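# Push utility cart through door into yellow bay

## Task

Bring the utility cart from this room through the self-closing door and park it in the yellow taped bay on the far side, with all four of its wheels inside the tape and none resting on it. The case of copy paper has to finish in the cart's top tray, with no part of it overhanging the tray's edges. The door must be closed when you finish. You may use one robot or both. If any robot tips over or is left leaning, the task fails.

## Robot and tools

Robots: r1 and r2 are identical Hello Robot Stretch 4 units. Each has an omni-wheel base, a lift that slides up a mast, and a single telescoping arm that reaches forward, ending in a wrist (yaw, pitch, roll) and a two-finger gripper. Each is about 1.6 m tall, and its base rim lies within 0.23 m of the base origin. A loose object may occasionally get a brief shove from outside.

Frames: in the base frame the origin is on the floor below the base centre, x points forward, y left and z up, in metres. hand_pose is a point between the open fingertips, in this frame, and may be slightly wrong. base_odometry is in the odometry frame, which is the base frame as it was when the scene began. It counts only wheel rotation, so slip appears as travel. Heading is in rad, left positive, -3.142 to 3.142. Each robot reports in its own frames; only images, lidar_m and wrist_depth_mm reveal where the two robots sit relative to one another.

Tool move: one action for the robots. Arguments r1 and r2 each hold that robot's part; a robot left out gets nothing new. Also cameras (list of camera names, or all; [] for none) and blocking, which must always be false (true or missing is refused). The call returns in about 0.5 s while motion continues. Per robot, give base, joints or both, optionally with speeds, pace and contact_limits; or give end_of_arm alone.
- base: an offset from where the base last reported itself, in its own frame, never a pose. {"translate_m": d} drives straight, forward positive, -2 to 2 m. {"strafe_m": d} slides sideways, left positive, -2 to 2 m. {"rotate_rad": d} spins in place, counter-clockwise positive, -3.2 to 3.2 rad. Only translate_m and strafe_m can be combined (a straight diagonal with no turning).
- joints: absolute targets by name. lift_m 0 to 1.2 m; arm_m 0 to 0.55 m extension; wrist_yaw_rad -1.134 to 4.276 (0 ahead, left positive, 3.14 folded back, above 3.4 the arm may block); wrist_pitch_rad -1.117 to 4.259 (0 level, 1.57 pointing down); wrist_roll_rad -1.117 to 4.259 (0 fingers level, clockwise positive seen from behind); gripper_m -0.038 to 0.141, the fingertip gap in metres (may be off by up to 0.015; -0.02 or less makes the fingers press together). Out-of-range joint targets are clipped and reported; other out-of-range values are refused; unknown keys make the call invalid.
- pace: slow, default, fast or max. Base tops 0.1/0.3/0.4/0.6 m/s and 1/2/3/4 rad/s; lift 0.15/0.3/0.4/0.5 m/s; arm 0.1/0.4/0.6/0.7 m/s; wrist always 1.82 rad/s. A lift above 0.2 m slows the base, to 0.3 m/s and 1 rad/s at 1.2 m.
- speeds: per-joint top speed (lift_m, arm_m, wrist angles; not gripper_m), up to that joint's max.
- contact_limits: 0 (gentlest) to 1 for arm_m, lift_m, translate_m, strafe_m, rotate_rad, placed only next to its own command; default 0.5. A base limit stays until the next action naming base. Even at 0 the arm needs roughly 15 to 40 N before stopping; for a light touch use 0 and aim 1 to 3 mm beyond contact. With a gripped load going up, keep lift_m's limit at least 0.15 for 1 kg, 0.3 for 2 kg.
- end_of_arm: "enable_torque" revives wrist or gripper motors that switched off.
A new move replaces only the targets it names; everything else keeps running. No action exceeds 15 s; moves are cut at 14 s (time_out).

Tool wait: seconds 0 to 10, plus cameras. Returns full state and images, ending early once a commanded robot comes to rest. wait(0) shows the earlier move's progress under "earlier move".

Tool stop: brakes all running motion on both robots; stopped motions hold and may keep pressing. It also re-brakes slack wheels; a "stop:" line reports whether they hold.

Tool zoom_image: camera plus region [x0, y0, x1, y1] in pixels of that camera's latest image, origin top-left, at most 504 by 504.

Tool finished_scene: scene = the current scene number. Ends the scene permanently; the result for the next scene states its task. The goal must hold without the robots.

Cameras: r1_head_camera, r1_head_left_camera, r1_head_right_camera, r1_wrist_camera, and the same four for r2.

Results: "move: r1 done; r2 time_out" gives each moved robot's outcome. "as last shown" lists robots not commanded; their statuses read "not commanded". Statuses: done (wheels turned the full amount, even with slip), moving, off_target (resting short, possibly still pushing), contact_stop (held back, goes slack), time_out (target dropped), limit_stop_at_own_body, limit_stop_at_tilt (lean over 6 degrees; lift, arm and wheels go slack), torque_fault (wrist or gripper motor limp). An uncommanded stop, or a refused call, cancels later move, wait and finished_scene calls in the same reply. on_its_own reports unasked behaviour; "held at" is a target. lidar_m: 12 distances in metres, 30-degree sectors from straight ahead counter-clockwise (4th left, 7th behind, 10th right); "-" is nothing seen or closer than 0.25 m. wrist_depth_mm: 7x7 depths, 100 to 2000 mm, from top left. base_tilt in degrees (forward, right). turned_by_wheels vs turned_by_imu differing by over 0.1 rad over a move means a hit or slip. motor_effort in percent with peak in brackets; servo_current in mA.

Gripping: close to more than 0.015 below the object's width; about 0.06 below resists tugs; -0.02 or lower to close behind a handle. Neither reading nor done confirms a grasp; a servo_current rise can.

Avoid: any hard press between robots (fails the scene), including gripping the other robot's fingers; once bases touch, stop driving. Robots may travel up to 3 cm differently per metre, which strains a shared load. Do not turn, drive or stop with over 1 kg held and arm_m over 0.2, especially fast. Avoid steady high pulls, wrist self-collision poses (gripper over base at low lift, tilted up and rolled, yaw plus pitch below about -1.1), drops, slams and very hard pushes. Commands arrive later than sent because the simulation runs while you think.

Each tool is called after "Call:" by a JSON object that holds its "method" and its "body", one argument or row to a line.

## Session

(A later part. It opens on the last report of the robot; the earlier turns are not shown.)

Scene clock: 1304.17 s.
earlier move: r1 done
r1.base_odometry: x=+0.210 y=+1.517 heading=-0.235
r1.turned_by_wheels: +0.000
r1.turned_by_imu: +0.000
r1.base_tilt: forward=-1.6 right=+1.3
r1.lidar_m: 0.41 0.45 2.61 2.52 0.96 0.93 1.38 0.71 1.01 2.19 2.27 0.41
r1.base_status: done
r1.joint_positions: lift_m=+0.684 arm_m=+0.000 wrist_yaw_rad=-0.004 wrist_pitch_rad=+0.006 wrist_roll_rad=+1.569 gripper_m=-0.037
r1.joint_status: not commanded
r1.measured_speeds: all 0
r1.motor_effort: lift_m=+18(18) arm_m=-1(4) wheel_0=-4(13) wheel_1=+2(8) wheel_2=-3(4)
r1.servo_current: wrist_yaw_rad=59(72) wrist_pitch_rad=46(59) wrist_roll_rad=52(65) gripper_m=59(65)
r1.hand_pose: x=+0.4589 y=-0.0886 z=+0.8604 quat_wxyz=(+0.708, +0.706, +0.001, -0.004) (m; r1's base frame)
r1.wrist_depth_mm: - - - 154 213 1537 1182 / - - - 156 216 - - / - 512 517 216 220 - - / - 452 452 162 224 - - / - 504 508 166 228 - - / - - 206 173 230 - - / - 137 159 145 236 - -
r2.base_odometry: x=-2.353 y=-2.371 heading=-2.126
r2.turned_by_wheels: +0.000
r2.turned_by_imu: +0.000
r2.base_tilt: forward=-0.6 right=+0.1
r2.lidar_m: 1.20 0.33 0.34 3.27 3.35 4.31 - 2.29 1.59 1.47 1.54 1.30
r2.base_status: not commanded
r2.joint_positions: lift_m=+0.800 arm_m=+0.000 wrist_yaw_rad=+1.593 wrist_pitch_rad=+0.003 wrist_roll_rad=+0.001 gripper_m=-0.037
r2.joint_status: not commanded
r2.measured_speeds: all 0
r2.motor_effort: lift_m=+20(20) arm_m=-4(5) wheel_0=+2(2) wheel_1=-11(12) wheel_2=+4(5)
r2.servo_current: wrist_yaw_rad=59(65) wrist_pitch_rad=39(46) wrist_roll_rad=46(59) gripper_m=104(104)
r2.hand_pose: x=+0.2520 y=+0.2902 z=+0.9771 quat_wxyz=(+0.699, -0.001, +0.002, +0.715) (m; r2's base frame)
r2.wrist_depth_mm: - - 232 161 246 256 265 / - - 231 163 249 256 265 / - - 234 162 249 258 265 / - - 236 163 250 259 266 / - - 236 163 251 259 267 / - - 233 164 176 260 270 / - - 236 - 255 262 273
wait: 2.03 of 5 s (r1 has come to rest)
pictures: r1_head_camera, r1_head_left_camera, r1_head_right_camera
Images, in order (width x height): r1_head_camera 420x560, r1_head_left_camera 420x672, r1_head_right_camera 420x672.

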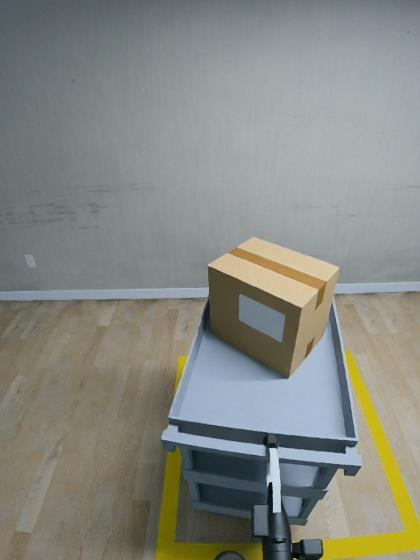

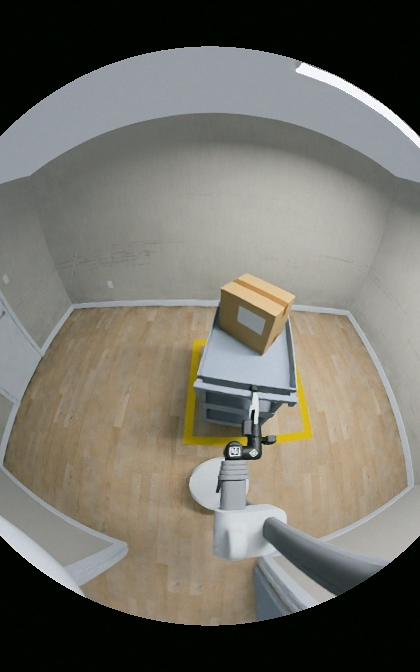

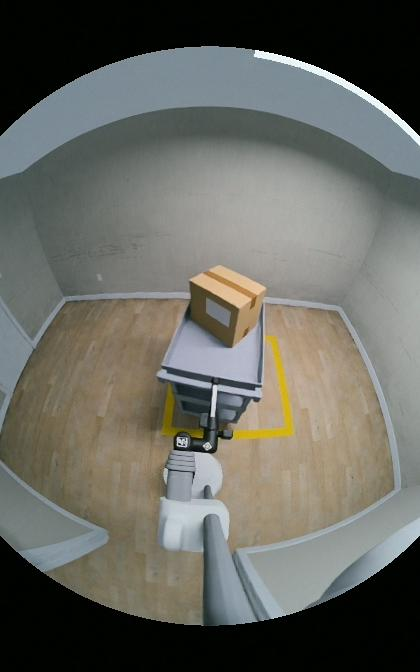

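Call:
{"method": "move", "body": {
  "blocking": false,
  "r1": {"joints":{"gripper_m":0.1}},
  "cameras": []
}}

Call:
{"method": "wait", "body": {
  "seconds": 2,
  "cameras": []
}}

Call:
{"method": "move", "body": {
  "blocking": false,
  "r1": {"base":{"translate_m":-0.25}},
  "cameras": []
}}

Call:
{"method": "wait", "body": {
  "seconds": 3,
  "cameras": []
}}

Call:
{"method": "move", "body": {
  "blocking": false,
  "r1": {"base":{"strafe_m":1.1}},
  "cameras": []
}}

Call:
{"method": "wait", "body": {
  "seconds": 6,
  "cameras": []
}}

Call:
{"method": "move", "body": {
  "blocking": false,
  "r1": {"base":{"rotate_rad":-0.9}},
  "cameras": []
}}

Call:
{"method": "wait", "body": {
  "seconds": 3,
  "cameras": ["r1_head_camera","r1_head_right_camera"]
}}

Scene clock: 1313.23 s.
move: r1 moving
r1.base_odometry: x=+0.210 y=+1.517 heading=-0.235
r1.turned_by_wheels: +0.000
r1.turned_by_imu: +0.000
r1.base_tilt: forward=-1.6 right=+1.3
r1.lidar_m: 0.41 0.44 2.61 2.52 0.97 0.95 1.40 0.75 0.99 2.20 2.28 0.41
r1.base_status: not commanded
r1.joint_positions: lift_m=+0.684 arm_m=+0.000 wrist_yaw_rad=-0.004 wrist_pitch_rad=+0.006 wrist_roll_rad=+1.569 gripper_m=-0.012
r1.joint_status: gripper_m moving
r1.measured_speeds: all 0
r1.motor_effort: lift_m=+18(18) arm_m=+3(4) wheel_0=-4(5) wheel_1=+2(3) wheel_2=-3(3)
r1.servo_current: wrist_yaw_rad=52(65) wrist_pitch_rad=52(52) wrist_roll_rad=52(65) gripper_m=85(85)
r1.hand_pose: x=+0.4589 y=-0.0886 z=+0.8604 quat_wxyz=(+0.708, +0.706, +0.001, -0.004) (m; r1's base frame)
r1.wrist_depth_mm: - - - 157 213 1618 1182 / - - - 159 218 - - / - 508 512 220 223 - - / - 452 452 166 227 - - / - 508 508 169 232 - - / - - 549 172 233 - - / - 131 163 143 239 - -
r2: as last shown
r2.lidar_m: 1.20 0.34 0.34 3.26 3.32 4.34 - 2.31 1.59 1.46 1.52 1.30
r2.motor_effort: lift_m=+20(20) arm_m=-4(5) wheel_0=+1(2) wheel_1=-11(12) wheel_2=+4(4)
r2.servo_current: wrist_yaw_rad=59(72) wrist_pitch_rad=39(39) wrist_roll_rad=52(52) gripper_m=98(104)
r2.wrist_depth_mm: - - 231 161 247 256 264 / - - 232 163 248 256 263 / - - 233 162 250 257 266 / - - 235 163 249 260 266 / - - 235 163 253 260 270 / - - 232 164 176 260 271 / - - 236 - 255 260 272
pictures: none
No camera images: "cameras" was empty.

Scene clock: 1314.80 s.
earlier move: r1 done
r1.base_odometry: x=+0.210 y=+1.517 heading=-0.235
r1.turned_by_wheels: +0.000
r1.turned_by_imu: +0.000
r1.base_tilt: forward=-1.6 right=+1.3
r1.lidar_m: 0.41 0.45 2.62 2.51 0.99 0.96 1.41 0.76 0.99 2.17 2.27 0.43
r1.base_status: not commanded
r1.joint_positions: lift_m=+0.684 arm_m=+0.000 wrist_yaw_rad=-0.004 wrist_pitch_rad=+0.006 wrist_roll_rad=+1.569 gripper_m=+0.100
r1.joint_status: all done
r1.measured_speeds: all 0
r1.motor_effort: lift_m=+18(18) arm_m=+4(4) wheel_0=-4(5) wheel_1=+3(3) wheel_2=-3(3)
r1.servo_current: wrist_yaw_rad=26(72) wrist_pitch_rad=46(59) wrist_roll_rad=52(65) gripper_m=39(98)
r1.hand_pose: x=+0.4589 y=-0.0886 z=+0.8604 quat_wxyz=(+0.708, +0.706, +0.001, -0.004) (m; r1's base frame)
r1.wrist_depth_mm: - - - 158 216 1576 1182 / - - - 162 221 - - / - 508 517 166 224 - - / - 455 452 167 229 - - / - 508 512 171 232 - - / - - 554 185 236 - - / - - 154 153 179 - -
r2.base_odometry: x=-2.353 y=-2.371 heading=-2.126
r2.turned_by_wheels: +0.000
r2.turned_by_imu: +0.000
r2.base_tilt: forward=-0.7 right=+0.0
r2.lidar_m: 1.21 0.34 0.30 3.26 3.35 4.31 - 2.33 1.57 1.47 1.53 1.28
r2.base_status: not commanded
r2.joint_positions: lift_m=+0.800 arm_m=+0.000 wrist_yaw_rad=+1.593 wrist_pitch_rad=+0.003 wrist_roll_rad=+0.001 gripper_m=-0.037
r2.joint_status: not commanded
r2.measured_speeds: all 0
r2.motor_effort: lift_m=+20(20) arm_m=-4(5) wheel_0=+2(2) wheel_1=-11(12) wheel_2=+4(5)
r2.servo_current: wrist_yaw_rad=65(72) wrist_pitch_rad=39(46) wrist_roll_rad=46(59) gripper_m=104(111)
r2.hand_pose: x=+0.2520 y=+0.2902 z=+0.9771 quat_wxyz=(+0.699, -0.001, +0.002, +0.715) (m; r2's base frame)
r2.wrist_depth_mm: - - 231 162 247 255 263 / - - 232 163 248 258 264 / - - 233 161 249 258 267 / - - 234 162 250 260 268 / - - 235 163 252 260 267 / - - 232 164 177 262 270 / - - 236 - 256 260 272
wait: 1.57 of 2 s (r1 has come to rest)
pictures: none
No camera images: "cameras" was empty.

Scene clock: 1315.30 s.
move: r1 moving
r1.base_odometry: x=+0.180 y=+1.524 heading=-0.235
r1.turned_by_wheels: +0.000
r1.turned_by_imu: +0.000
r1.base_tilt: forward=-1.6 right=+1.3
r1.lidar_m: 0.41 0.47 2.62 2.50 0.94 0.96 1.40 0.73 0.95 2.20 2.27 0.44
r1.base_status: translate_m moving
r1.joint_positions: lift_m=+0.684 arm_m=+0.000 wrist_yaw_rad=-0.003 wrist_pitch_rad=+0.003 wrist_roll_rad=+1.569 gripper_m=+0.100
r1.joint_status: not commanded
r1.measured_speeds: translate_m=-0.123 strafe_m=-0.001 rotate_rad=+0.004 lift_m=+0.000 arm_m=+0.000 wrist_yaw_rad=+0.000 wrist_pitch_rad=+0.000 wrist_roll_rad=+0.000
r1.motor_effort: lift_m=+18(18) arm_m=+3(4) wheel_0=-3(8) wheel_1=-7(8) wheel_2=+10(10)
r1.servo_current: wrist_yaw_rad=46(65) wrist_pitch_rad=39(52) wrist_roll_rad=39(59) gripper_m=39(52)
r1.hand_pose: x=+0.4590 y=-0.0882 z=+0.8613 quat_wxyz=(+0.708, +0.706, +0.000, -0.002) (m; r1's base frame)
r1.wrist_depth_mm: - - - 234 236 1576 - / - - 615 238 242 - - / - 500 517 244 247 - - / - 484 492 250 253 - - / - 539 554 256 258 - - / - - 216 201 194 - - / - 143 - 143 272 1708 -
r2: as last shown
r2.base_tilt: forward=-0.6 right=+0.1
r2.lidar_m: 1.21 0.32 0.34 3.26 3.34 4.32 - 2.30 1.59 1.48 1.50 1.30
r2.motor_effort: lift_m=+20(20) arm_m=-4(4) wheel_0=+2(2) wheel_1=-11(11) wheel_2=+4(5)
r2.servo_current: wrist_yaw_rad=46(65) wrist_pitch_rad=39(46) wrist_roll_rad=46(52) gripper_m=104(104)
r2.wrist_depth_mm: - - 231 162 247 256 264 / - - 232 163 249 256 264 / - - 233 162 249 257 266 / - - 235 162 250 260 267 / - - 236 163 252 259 268 / - - 232 164 176 262 272 / - - 236 - 256 262 272
pictures: none
No camera images: "cameras" was empty.

Scene clock: 1317.10 s.
earlier move: r1 done
r1.base_odometry: x=-0.033 y=+1.575 heading=-0.235
r1.turned_by_wheels: +0.000
r1.turned_by_imu: -0.001
r1.base_tilt: forward=-1.6 right=+1.3
r1.lidar_m: 0.64 2.42 2.60 1.82 0.80 3.68 - 0.52 0.63 1.75 2.25 0.65
r1.base_status: done
r1.joint_positions: lift_m=+0.684 arm_m=+0.000 wrist_yaw_rad=-0.003 wrist_pitch_rad=+0.003 wrist_roll_rad=+1.569 gripper_m=+0.100
r1.joint_status: not commanded
r1.measured_speeds: all 0
r1.motor_effort: lift_m=+18(18) arm_m=+4(4) wheel_0=-3(8) wheel_1=-1(8) wheel_2=-1(10)
r1.servo_current: wrist_yaw_rad=33(72) wrist_pitch_rad=39(52) wrist_roll_rad=46(72) gripper_m=46(52)
r1.hand_pose: x=+0.4590 y=-0.0882 z=+0.8613 quat_wxyz=(+0.708, +0.706, +0.000, -0.002) (m; r1's base frame)
r1.wrist_depth_mm: - - - - - 1808 1182 / - - - 394 452 459 455 / - - 768 404 - - - / - - 707 691 - - - / - - 820 768 1118 - 492 / - - 215 436 193 - 504 / - - - 144 - 1756 512
r2.base_odometry: x=-2.353 y=-2.371 heading=-2.126
r2.turned_by_wheels: +0.000
r2.turned_by_imu: +0.000
r2.base_tilt: forward=-0.6 right=+0.0
r2.lidar_m: 1.19 0.33 0.32 3.25 3.35 4.32 - 2.32 1.58 1.47 1.53 1.30
r2.base_status: not commanded
r2.joint_positions: lift_m=+0.800 arm_m=+0.000 wrist_yaw_rad=+1.593 wrist_pitch_rad=+0.003 wrist_roll_rad=+0.001 gripper_m=-0.037
r2.joint_status: not commanded
r2.measured_speeds: all 0
r2.motor_effort: lift_m=+20(20) arm_m=-4(5) wheel_0=+2(2) wheel_1=-11(11) wheel_2=+4(5)
r2.servo_current: wrist_yaw_rad=59(65) wrist_pitch_rad=39(46) wrist_roll_rad=52(52) gripper_m=98(104)
r2.hand_pose: x=+0.2520 y=+0.2902 z=+0.9771 quat_wxyz=(+0.699, -0.001, +0.002, +0.715) (m; r2's base frame)
r2.wrist_depth_mm: - - 230 162 247 255 263 / - - 233 163 248 256 264 / - - 233 162 249 256 266 / - - 234 163 250 259 266 / - - 236 163 251 260 267 / - - 234 164 176 260 270 / - - 236 - 255 260 272
wait: 1.80 of 3 s (r1 has come to rest)
pictures: none
No camera images: "cameras" was empty.

Scene clock: 1317.60 s.
move: r1 moving
r1.base_odometry: x=-0.024 y=+1.611 heading=-0.235
r1.turned_by_wheels: +0.000
r1.turned_by_imu: +0.000
r1.base_tilt: forward=-1.5 right=+1.3
r1.lidar_m: 0.62 2.42 2.60 1.81 0.75 3.75 - 0.57 0.62 1.74 2.31 0.63
r1.base_status: strafe_m moving
r1.joint_positions: lift_m=+0.684 arm_m=+0.000 wrist_yaw_rad=-0.003 wrist_pitch_rad=+0.003 wrist_roll_rad=+1.569 gripper_m=+0.100
r1.joint_status: not commanded
r1.measured_speeds: translate_m=+0.000 strafe_m=+0.141 rotate_rad=+0.000 lift_m=+0.000 arm_m=+0.000 wrist_yaw_rad=+0.000 wrist_pitch_rad=+0.000 wrist_roll_rad=+0.000
r1.motor_effort: lift_m=+18(18) arm_m=+3(4) wheel_0=-10(11) wheel_1=+8(9) wheel_2=+0(1)
r1.servo_current: wrist_yaw_rad=46(65) wrist_pitch_rad=46(46) wrist_roll_rad=46(65) gripper_m=46(46)
r1.hand_pose: x=+0.4590 y=-0.0882 z=+0.8613 quat_wxyz=(+0.708, +0.706, +0.000, -0.002) (m; r1's base frame)
r1.wrist_depth_mm: - - - - - 1618 1182 / - - - 455 - 462 - / - - 750 691 - - - / - - 723 418 - - 484 / - - 842 809 - - 500 / - - 215 439 193 - 512 / - - - 144 - 1756 512
r2: as last shown
r2.base_tilt: forward=-0.7 right=+0.0
r2.lidar_m: 1.19 0.34 0.33 3.26 3.33 4.31 - 2.32 1.57 1.47 1.51 1.30
r2.motor_effort: lift_m=+20(20) arm_m=-4(4) wheel_0=+2(2) wheel_1=-11(12) wheel_2=+4(5)
r2.servo_current: wrist_yaw_rad=52(72) wrist_pitch_rad=39(46) wrist_roll_rad=52(52) gripper_m=98(104)
r2.wrist_depth_mm: - - 230 162 246 254 263 / - - 231 163 247 255 264 / - - 234 162 249 258 266 / - - 234 162 250 258 267 / - - 236 163 251 260 267 / - - 234 163 176 260 270 / - - 236 - 256 259 273
pictures: none
No camera images: "cameras" was empty.

Scene clock: 1322.10 s.
earlier move: r1 done
r1.base_odometry: x=+0.224 y=+2.645 heading=-0.235
r1.turned_by_wheels: +0.000
r1.turned_by_imu: +0.006
r1.base_tilt: forward=-1.6 right=+1.3
r1.lidar_m: 2.34 2.06 1.48 1.44 0.63 0.46 0.43 0.47 1.48 1.78 1.17 1.40
r1.base_status: done
r1.joint_positions: lift_m=+0.684 arm_m=+0.000 wrist_yaw_rad=-0.003 wrist_pitch_rad=+0.003 wrist_roll_rad=+1.569 gripper_m=+0.100
r1.joint_status: not commanded
r1.measured_speeds: all 0
r1.motor_effort: lift_m=+18(18) arm_m=+4(4) wheel_0=+0(12) wheel_1=+0(10) wheel_2=-1(2)
r1.servo_current: wrist_yaw_rad=46(72) wrist_pitch_rad=39(52) wrist_roll_rad=46(65) gripper_m=46(52)
r1.hand_pose: x=+0.4590 y=-0.0882 z=+0.8613 quat_wxyz=(+0.708, +0.706, +0.000, -0.002) (m; r1's base frame)
r1.wrist_depth_mm: - - - - - 1756 1205 / - - - - - 1756 1205 / - - - - - 1756 1205 / - - - - - 1708 1229 / - - - - - 1756 1255 / - - 216 - 198 1576 1281 / - - - 144 - 1808 1308
r2.base_odometry: x=-2.353 y=-2.371 heading=-2.126
r2.turned_by_wheels: +0.000
r2.turned_by_imu: +0.001
r2.base_tilt: forward=-0.7 right=+0.0
r2.lidar_m: 1.20 0.34 0.34 3.27 3.37 4.32 - 2.27 1.59 1.48 1.52 1.29
r2.base_status: not commanded
r2.joint_positions: lift_m=+0.800 arm_m=+0.000 wrist_yaw_rad=+1.593 wrist_pitch_rad=+0.003 wrist_roll_rad=+0.001 gripper_m=-0.037
r2.joint_status: not commanded
r2.measured_speeds: all 0
r2.motor_effort: lift_m=+20(20) arm_m=-4(5) wheel_0=+2(2) wheel_1=-11(12) wheel_2=+4(5)
r2.servo_current: wrist_yaw_rad=65(72) wrist_pitch_rad=39(52) wrist_roll_rad=46(59) gripper_m=111(111)
r2.hand_pose: x=+0.2520 y=+0.2902 z=+0.9771 quat_wxyz=(+0.699, -0.001, +0.002, +0.715) (m; r2's base frame)
r2.wrist_depth_mm: - - 231 161 248 254 264 / - - 232 163 247 256 264 / - - 233 162 250 256 266 / - - 235 162 250 259 266 / - - 236 163 251 259 268 / - - 233 164 176 260 270 / - - 236 - 255 260 271
wait: 4.50 of 6 s (r1 has come to rest)
pictures: none
No camera images: "cameras" was empty.

Scene clock: 1322.60 s.
move: r1 moving
r1.base_odometry: x=+0.224 y=+2.645 heading=-0.487
r1.turned_by_wheels: -0.252
r1.turned_by_imu: -0.253
r1.base_tilt: forward=-1.6 right=+1.2
r1.lidar_m: 2.34 2.34 1.64 1.45 0.89 0.50 0.43 0.44 0.52 1.48 1.33 1.16
r1.base_status: rotate_rad moving
r1.joint_positions: lift_m=+0.684 arm_m=+0.000 wrist_yaw_rad=-0.003 wrist_pitch_rad=+0.003 wrist_roll_rad=+1.569 gripper_m=+0.100
r1.joint_status: not commanded
r1.measured_speeds: translate_m=+0.000 strafe_m=+0.000 rotate_rad=-0.976 lift_m=+0.000 arm_m=+0.000 wrist_yaw_rad=+0.000 wrist_pitch_rad=+0.000 wrist_roll_rad=+0.000
r1.motor_effort: lift_m=+18(18) arm_m=+4(4) wheel_0=+7(8) wheel_1=+9(9) wheel_2=+7(7)
r1.servo_current: wrist_yaw_rad=59(72) wrist_pitch_rad=39(46) wrist_roll_rad=39(52) gripper_m=39(46)
r1.hand_pose: x=+0.4591 y=-0.0881 z=+0.8613 quat_wxyz=(+0.708, +0.706, +0.000, -0.002) (m; r1's base frame)
r1.wrist_depth_mm: - - - - - 1708 1205 / - - - - - 1863 1205 / - - - - - 1808 1205 / - - - - - 1756 1229 / - - - - - 1756 1255 / - - 216 - 198 1576 1255 / - - - 144 - 1756 1229
r2: as last shown
r2.turned_by_imu: +0.000
r2.lidar_m: 1.21 0.33 0.32 3.26 3.35 4.35 - 2.28 1.57 1.47 1.51 1.29
r2.motor_effort: lift_m=+20(20) arm_m=-4(4) wheel_0=+2(2) wheel_1=-11(12) wheel_2=+4(5)
r2.servo_current: wrist_yaw_rad=52(78) wrist_pitch_rad=46(46) wrist_roll_rad=46(52) gripper_m=104(111)
r2.wrist_depth_mm: - - 231 163 246 255 263 / - - 232 163 247 255 264 / - - 234 162 250 257 266 / - - 234 162 249 259 266 / - - 236 163 251 260 267 / - - 233 163 177 262 271 / - - 236 - 255 259 273
pictures: none
No camera images: "cameras" was empty.

Scene clock: 1323.73 s.
earlier move: r1 done
r1.base_odometry: x=+0.224 y=+2.645 heading=-1.135
r1.turned_by_wheels: -0.648
r1.turned_by_imu: -0.652
r1.base_tilt: forward=-1.6 right=+1.3
r1.lidar_m: 1.15 2.35 2.33 1.77 1.43 1.14 0.55 0.43 0.43 0.50 1.47 3.27
r1.base_status: done
r1.joint_positions: lift_m=+0.684 arm_m=+0.000 wrist_yaw_rad=-0.002 wrist_pitch_rad=+0.003 wrist_roll_rad=+1.569 gripper_m=+0.100
r1.joint_status: not commanded
r1.measured_speeds: all 0
r1.motor_effort: lift_m=+18(18) arm_m=+2(4) wheel_0=+2(8) wheel_1=+0(9) wheel_2=+0(7)
r1.servo_current: wrist_yaw_rad=52(72) wrist_pitch_rad=52(52) wrist_roll_rad=46(65) gripper_m=46(46)
r1.hand_pose: x=+0.4591 y=-0.0881 z=+0.8613 quat_wxyz=(+0.708, +0.706, +0.000, -0.002) (m; r1's base frame)
r1.wrist_depth_mm: - - - - - 1756 1205 / - - - - - 1921 1205 / - - - - - 1618 1281 / - - - - - - 1182 / - - - 1281 1042 - 1078 / - - 214 1255 193 1366 1229 / - - - 144 - 1808 1281
r2.base_odometry: x=-2.353 y=-2.371 heading=-2.126
r2.turned_by_wheels: +0.000
r2.turned_by_imu: +0.000
r2.base_tilt: forward=-0.7 right=+0.0
r2.lidar_m: 1.20 0.33 0.33 3.27 3.34 4.32 - 2.29 1.58 1.48 1.52 1.29
r2.base_status: not commanded
r2.joint_positions: lift_m=+0.800 arm_m=+0.000 wrist_yaw_rad=+1.593 wrist_pitch_rad=+0.003 wrist_roll_rad=+0.001 gripper_m=-0.037
r2.joint_status: not commanded
r2.measured_speeds: all 0
r2.motor_effort: lift_m=+20(20) arm_m=-4(5) wheel_0=+2(2) wheel_1=-11(12) wheel_2=+4(5)
r2.servo_current: wrist_yaw_rad=59(78) wrist_pitch_rad=39(46) wrist_roll_rad=39(52) gripper_m=104(111)
r2.hand_pose: x=+0.2520 y=+0.2902 z=+0.9771 quat_wxyz=(+0.699, -0.001, +0.002, +0.715) (m; r2's base frame)
r2.wrist_depth_mm: - - 230 162 248 255 263 / - - 231 163 248 256 264 / - - 232 162 249 257 266 / - - 235 162 251 258 266 / - - 235 163 251 262 268 / - - 233 164 176 262 270 / - - 235 - 255 260 273
wait: 1.13 of 3 s (r1 has come to rest)
pictures: r1_head_camera, r1_head_right_camera
Images, in order (width x height): r1_head_camera 420x560, r1_head_right_camera 420x672.

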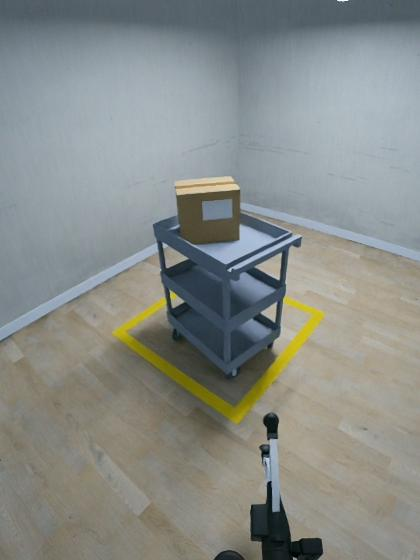

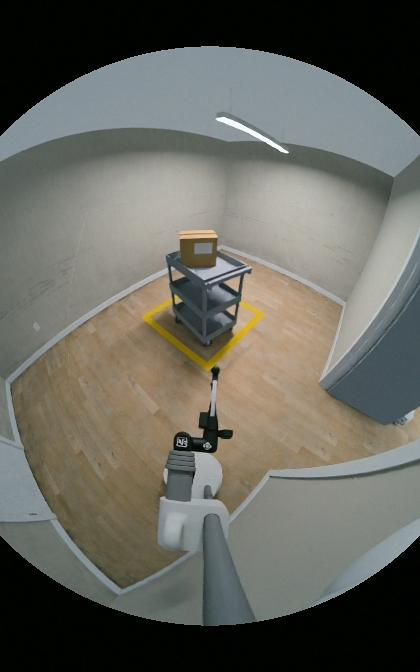

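Call:
{"method": "move", "body": {
  "blocking": false,
  "r2": {"joints":{"gripper_m":0.12}},
  "cameras": []
}}

Call:
{"method": "wait", "body": {
  "seconds": 8,
  "cameras": ["r2_head_camera","r2_wrist_camera"]
}}

Call:
{"method": "wait", "body": {
  "seconds": 5,
  "cameras": ["r1_head_right_camera","r2_head_left_camera"]
}}

Scene clock: 1332.70 s.
move: r2 moving
r1: as last shown
r1.turned_by_wheels: +0.000
r1.turned_by_imu: +0.000
r1.lidar_m: 1.17 2.36 2.32 1.78 1.46 1.10 0.58 0.45 0.44 0.48 1.46 3.26
r1.motor_effort: lift_m=+18(18) arm_m=-1(1) wheel_0=+2(3) wheel_1=+1(1) wheel_2=+0(0)
r1.servo_current: wrist_yaw_rad=39(52) wrist_pitch_rad=33(46) wrist_roll_rad=39(78) gripper_m=39(46)
r1.wrist_depth_mm: - - - - - 1708 1205 / - - - - - 1808 1182 / - - - - - 1618 1229 / - - - - - - 1138 / - - - 1308 1042 - 1060 / - - 215 1281 194 - 1255 / - - - 144 - 1756 1255
r2.base_odometry: x=-2.353 y=-2.371 heading=-2.126
r2.turned_by_wheels: +0.000
r2.turned_by_imu: +0.000
r2.base_tilt: forward=-0.6 right=+0.0
r2.lidar_m: 1.19 0.33 0.34 3.26 3.33 4.32 - 2.29 1.59 1.47 1.52 1.31
r2.base_status: not commanded
r2.joint_positions: lift_m=+0.800 arm_m=+0.000 wrist_yaw_rad=+1.591 wrist_pitch_rad=+0.003 wrist_roll_rad=+0.001 gripper_m=-0.012
r2.joint_status: gripper_m moving
r2.measured_speeds: translate_m=+0.000 strafe_m=+0.000 rotate_rad=+0.000 lift_m=+0.000 arm_m=+0.000 wrist_yaw_rad=-0.002 wrist_pitch_rad=+0.000 wrist_roll_rad=+0.000
r2.motor_effort: lift_m=+20(20) arm_m=-4(5) wheel_0=+2(2) wheel_1=-11(11) wheel_2=+4(5)
r2.servo_current: wrist_yaw_rad=65(65) wrist_pitch_rad=39(46) wrist_roll_rad=46(59) gripper_m=104(104)
r2.hand_pose: x=+0.2525 y=+0.2901 z=+0.9771 quat_wxyz=(+0.700, -0.001, +0.002, +0.714) (m; r2's base frame)
r2.wrist_depth_mm: - - 236 165 252 260 270 / - - 237 168 253 262 270 / - - 238 168 254 263 272 / - - 238 169 256 265 273 / - - 241 169 257 265 274 / - - 237 170 182 268 276 / - - 240 - 260 267 277
pictures: none
No camera images: "cameras" was empty.

Scene clock: 1334.47 s.
earlier move: r2 done
r1.base_odometry: x=+0.224 y=+2.645 heading=-1.135
r1.turned_by_wheels: +0.000
r1.turned_by_imu: +0.000
r1.base_tilt: forward=-1.6 right=+1.3
r1.lidar_m: 1.16 2.36 2.31 1.77 1.44 1.11 0.54 0.41 0.45 0.49 1.48 3.26
r1.base_status: not commanded
r1.joint_positions: lift_m=+0.684 arm_m=+0.000 wrist_yaw_rad=-0.002 wrist_pitch_rad=+0.003 wrist_roll_rad=+1.569 gripper_m=+0.100
r1.joint_status: not commanded
r1.measured_speeds: all 0
r1.motor_effort: lift_m=+18(18) arm_m=-3(3) wheel_0=+3(3) wheel_1=+1(1) wheel_2=+0(0)
r1.servo_current: wrist_yaw_rad=59(65) wrist_pitch_rad=46(52) wrist_roll_rad=46(78) gripper_m=46(46)
r1.hand_pose: x=+0.4591 y=-0.0881 z=+0.8613 quat_wxyz=(+0.708, +0.706, +0.000, -0.002) (m; r1's base frame)
r1.wrist_depth_mm: - - - - - 1708 1182 / - - - - - 1808 1205 / - - - - - 1661 1255 / - - - - - - 1138 / - - - 1308 1060 - 1060 / - - 215 1281 193 - 1255 / - - - 144 - 1808 1229
r2.base_odometry: x=-2.353 y=-2.371 heading=-2.125
r2.turned_by_wheels: +0.001
r2.turned_by_imu: +0.001
r2.base_tilt: forward=-0.6 right=+0.1
r2.lidar_m: 1.21 0.82 0.59 3.25 3.33 4.32 - 2.25 1.57 1.47 1.51 1.31
r2.base_status: not commanded
r2.joint_positions: lift_m=+0.800 arm_m=+0.000 wrist_yaw_rad=+1.599 wrist_pitch_rad=+0.003 wrist_roll_rad=+0.001 gripper_m=+0.120
r2.joint_status: all done
r2.measured_speeds: all 0
r2.motor_effort: lift_m=+20(20) arm_m=-4(5) wheel_0=+1(2) wheel_1=+0(11) wheel_2=+4(5)
r2.servo_current: wrist_yaw_rad=46(65) wrist_pitch_rad=46(52) wrist_roll_rad=26(59) gripper_m=59(124)
r2.hand_pose: x=+0.2502 y=+0.2907 z=+0.9771 quat_wxyz=(+0.697, -0.001, +0.002, +0.717) (m; r2's base frame)
r2.wrist_depth_mm: - - - 559 - - - / - - - 569 - - - / - - - 569 - - - / - - - 569 - - - / - - - 580 - - - / - - 201 492 185 - - / - - - - - - -
wait: 1.77 of 8 s (r2 has come to rest)
pictures: r2_head_camera, r2_wrist_camera
Images, in order (width x height): r2_head_camera 420x560, r2_wrist_camera 616x392.

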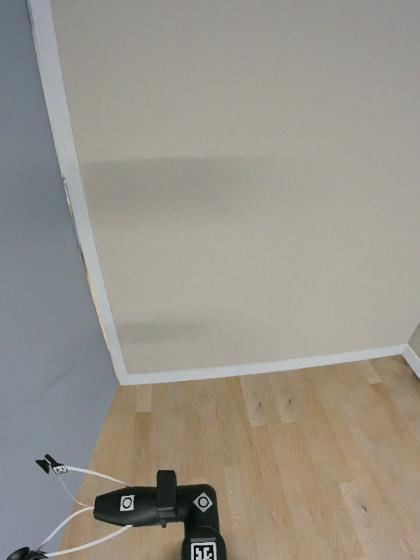

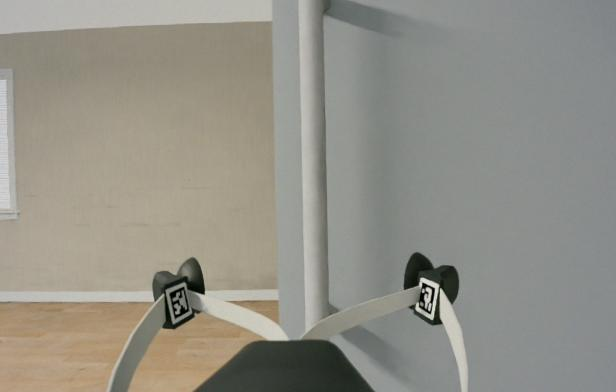

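Scene clock: 1339.47 s.
r1.base_odometry: x=+0.224 y=+2.645 heading=-1.135
r1.turned_by_wheels: +0.000
r1.turned_by_imu: +0.000
r1.base_tilt: forward=-1.6 right=+1.3
r1.lidar_m: 1.14 2.34 2.32 1.78 1.45 1.13 0.55 0.45 0.44 0.48 0.98 3.27
r1.base_status: not commanded
r1.joint_positions: lift_m=+0.684 arm_m=+0.000 wrist_yaw_rad=-0.002 wrist_pitch_rad=+0.003 wrist_roll_rad=+1.569 gripper_m=+0.100
r1.joint_status: not commanded
r1.measured_speeds: all 0
r1.motor_effort: lift_m=+18(18) arm_m=-3(3) wheel_0=+2(3) wheel_1=+0(1) wheel_2=+0(0)
r1.servo_current: wrist_yaw_rad=59(65) wrist_pitch_rad=46(52) wrist_roll_rad=46(78) gripper_m=46(46)
r1.hand_pose: x=+0.4591 y=-0.0881 z=+0.8613 quat_wxyz=(+0.708, +0.706, +0.000, -0.002) (m; r1's base frame)
r1.wrist_depth_mm: - - - - - 1661 1229 / - - - - - 1863 1229 / - - - - - 1661 1205 / - - - - - - 1160 / - - - 1281 1042 - 1060 / - - 214 1255 193 - 1255 / - - - 144 - 1863 1255
r2.base_odometry: x=-2.353 y=-2.371 heading=-2.125
r2.turned_by_wheels: +0.000
r2.turned_by_imu: +0.001
r2.base_tilt: forward=-0.7 right=+0.1
r2.lidar_m: 1.21 1.25 1.56 3.25 3.36 4.32 - 2.29 1.57 1.46 1.54 1.28
r2.base_status: not commanded
r2.joint_positions: lift_m=+0.800 arm_m=+0.000 wrist_yaw_rad=+1.599 wrist_pitch_rad=+0.003 wrist_roll_rad=+0.001 gripper_m=+0.120
r2.joint_status: all done
r2.measured_speeds: all 0
r2.motor_effort: lift_m=+20(20) arm_m=-5(5) wheel_0=+2(2) wheel_1=+0(11) wheel_2=+4(5)
r2.servo_current: wrist_yaw_rad=52(65) wrist_pitch_rad=46(52) wrist_roll_rad=52(59) gripper_m=52(124)
r2.hand_pose: x=+0.2502 y=+0.2907 z=+0.9771 quat_wxyz=(+0.697, -0.001, +0.002, +0.717) (m; r2's base frame)
r2.wrist_depth_mm: - - - - - - - / - - - - - - - / - - - - - - - / - - - - - - - / - - - - - - - / - - 201 - 199 - - / - - - - - 1921 -
wait: 5.00 s; at rest by 0.27 s
pictures: r1_head_right_camera, r2_head_left_camera
Images, in order (width x height): r1_head_right_camera 420x672, r2_head_left_camera 420x672.

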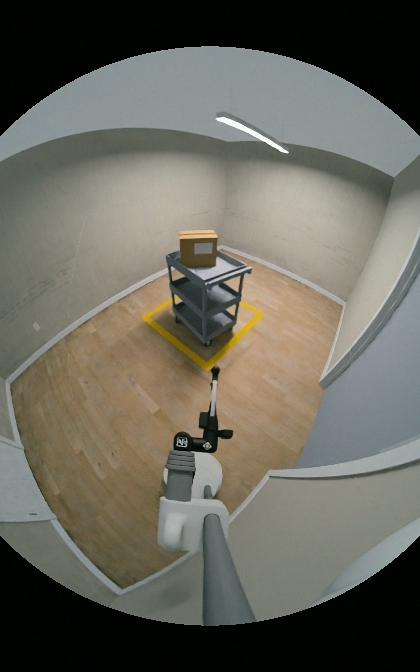

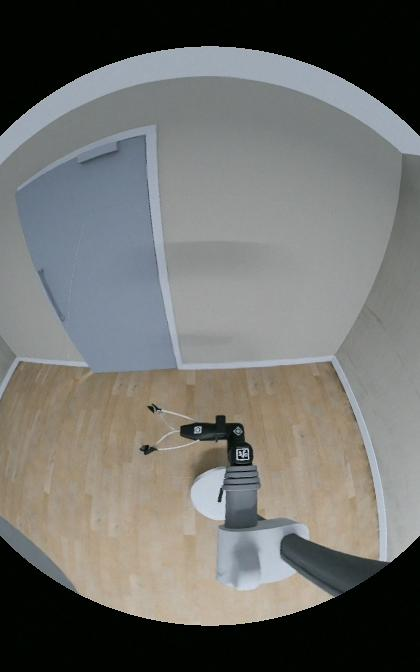

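Wait to confirm fully shut.

Call:
{"method": "wait", "body": {
  "seconds": 4,
  "cameras": ["r2_head_left_camera"]
}}

Scene clock: 1345.73 s.
r1.base_odometry: x=+0.224 y=+2.645 heading=-1.135
r1.turned_by_wheels: +0.000
r1.turned_by_imu: +0.000
r1.base_tilt: forward=-1.6 right=+1.3
r1.lidar_m: 1.17 2.38 2.34 1.77 1.44 1.11 0.54 0.43 0.43 0.48 0.92 3.26
r1.base_status: not commanded
r1.joint_positions: lift_m=+0.684 arm_m=+0.000 wrist_yaw_rad=-0.002 wrist_pitch_rad=+0.003 wrist_roll_rad=+1.569 gripper_m=+0.100
r1.joint_status: not commanded
r1.measured_speeds: all 0
r1.motor_effort: lift_m=+18(18) arm_m=-3(3) wheel_0=+2(3) wheel_1=+1(1) wheel_2=+0(0)
r1.servo_current: wrist_yaw_rad=46(65) wrist_pitch_rad=46(52) wrist_roll_rad=52(78) gripper_m=39(46)
r1.hand_pose: x=+0.4591 y=-0.0881 z=+0.8613 quat_wxyz=(+0.708, +0.706, +0.000, -0.002) (m; r1's base frame)
r1.wrist_depth_mm: - - - - - 1661 1205 / - - - - - 1808 1229 / - - - - - 1618 1229 / - - - - - - 1138 / - - - 1308 1060 - 1060 / - - 215 1308 193 - 1255 / - - - 144 - 1756 1255
r2.base_odometry: x=-2.353 y=-2.371 heading=-2.125
r2.turned_by_wheels: +0.000
r2.turned_by_imu: +0.001
r2.base_tilt: forward=-0.7 right=+0.0
r2.lidar_m: 1.22 1.23 1.62 3.27 3.33 4.31 - 2.28 1.57 1.46 1.51 1.26
r2.base_status: not commanded
r2.joint_positions: lift_m=+0.800 arm_m=+0.000 wrist_yaw_rad=+1.599 wrist_pitch_rad=+0.003 wrist_roll_rad=+0.001 gripper_m=+0.120
r2.joint_status: all done
r2.measured_speeds: all 0
r2.motor_effort: lift_m=+20(20) arm_m=-4(5) wheel_0=+1(2) wheel_1=+0(11) wheel_2=+4(5)
r2.servo_current: wrist_yaw_rad=59(65) wrist_pitch_rad=33(52) wrist_roll_rad=39(59) gripper_m=52(124)
r2.hand_pose: x=+0.2502 y=+0.2907 z=+0.9771 quat_wxyz=(+0.697, -0.001, +0.002, +0.717) (m; r2's base frame)
r2.wrist_depth_mm: - - - - - - - / - - - - - - - / - - - - - - - / - - - - - - - / - - - - - - - / - - 201 - 199 - - / - - - - - 1863 -
wait: 4.00 s; at rest from the start
pictures: r2_head_left_camera
Images, in order (width x height): r2_head_left_camera 420x672.

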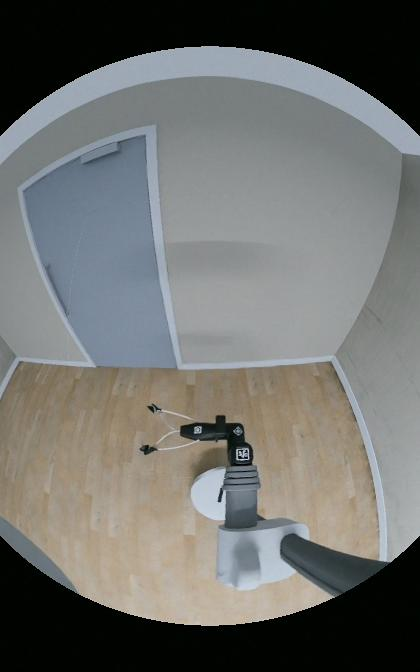

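Shut.

Call:
{"method": "finished_scene", "body": {
  "scene": 1
}}

The scene is finished: the task was done.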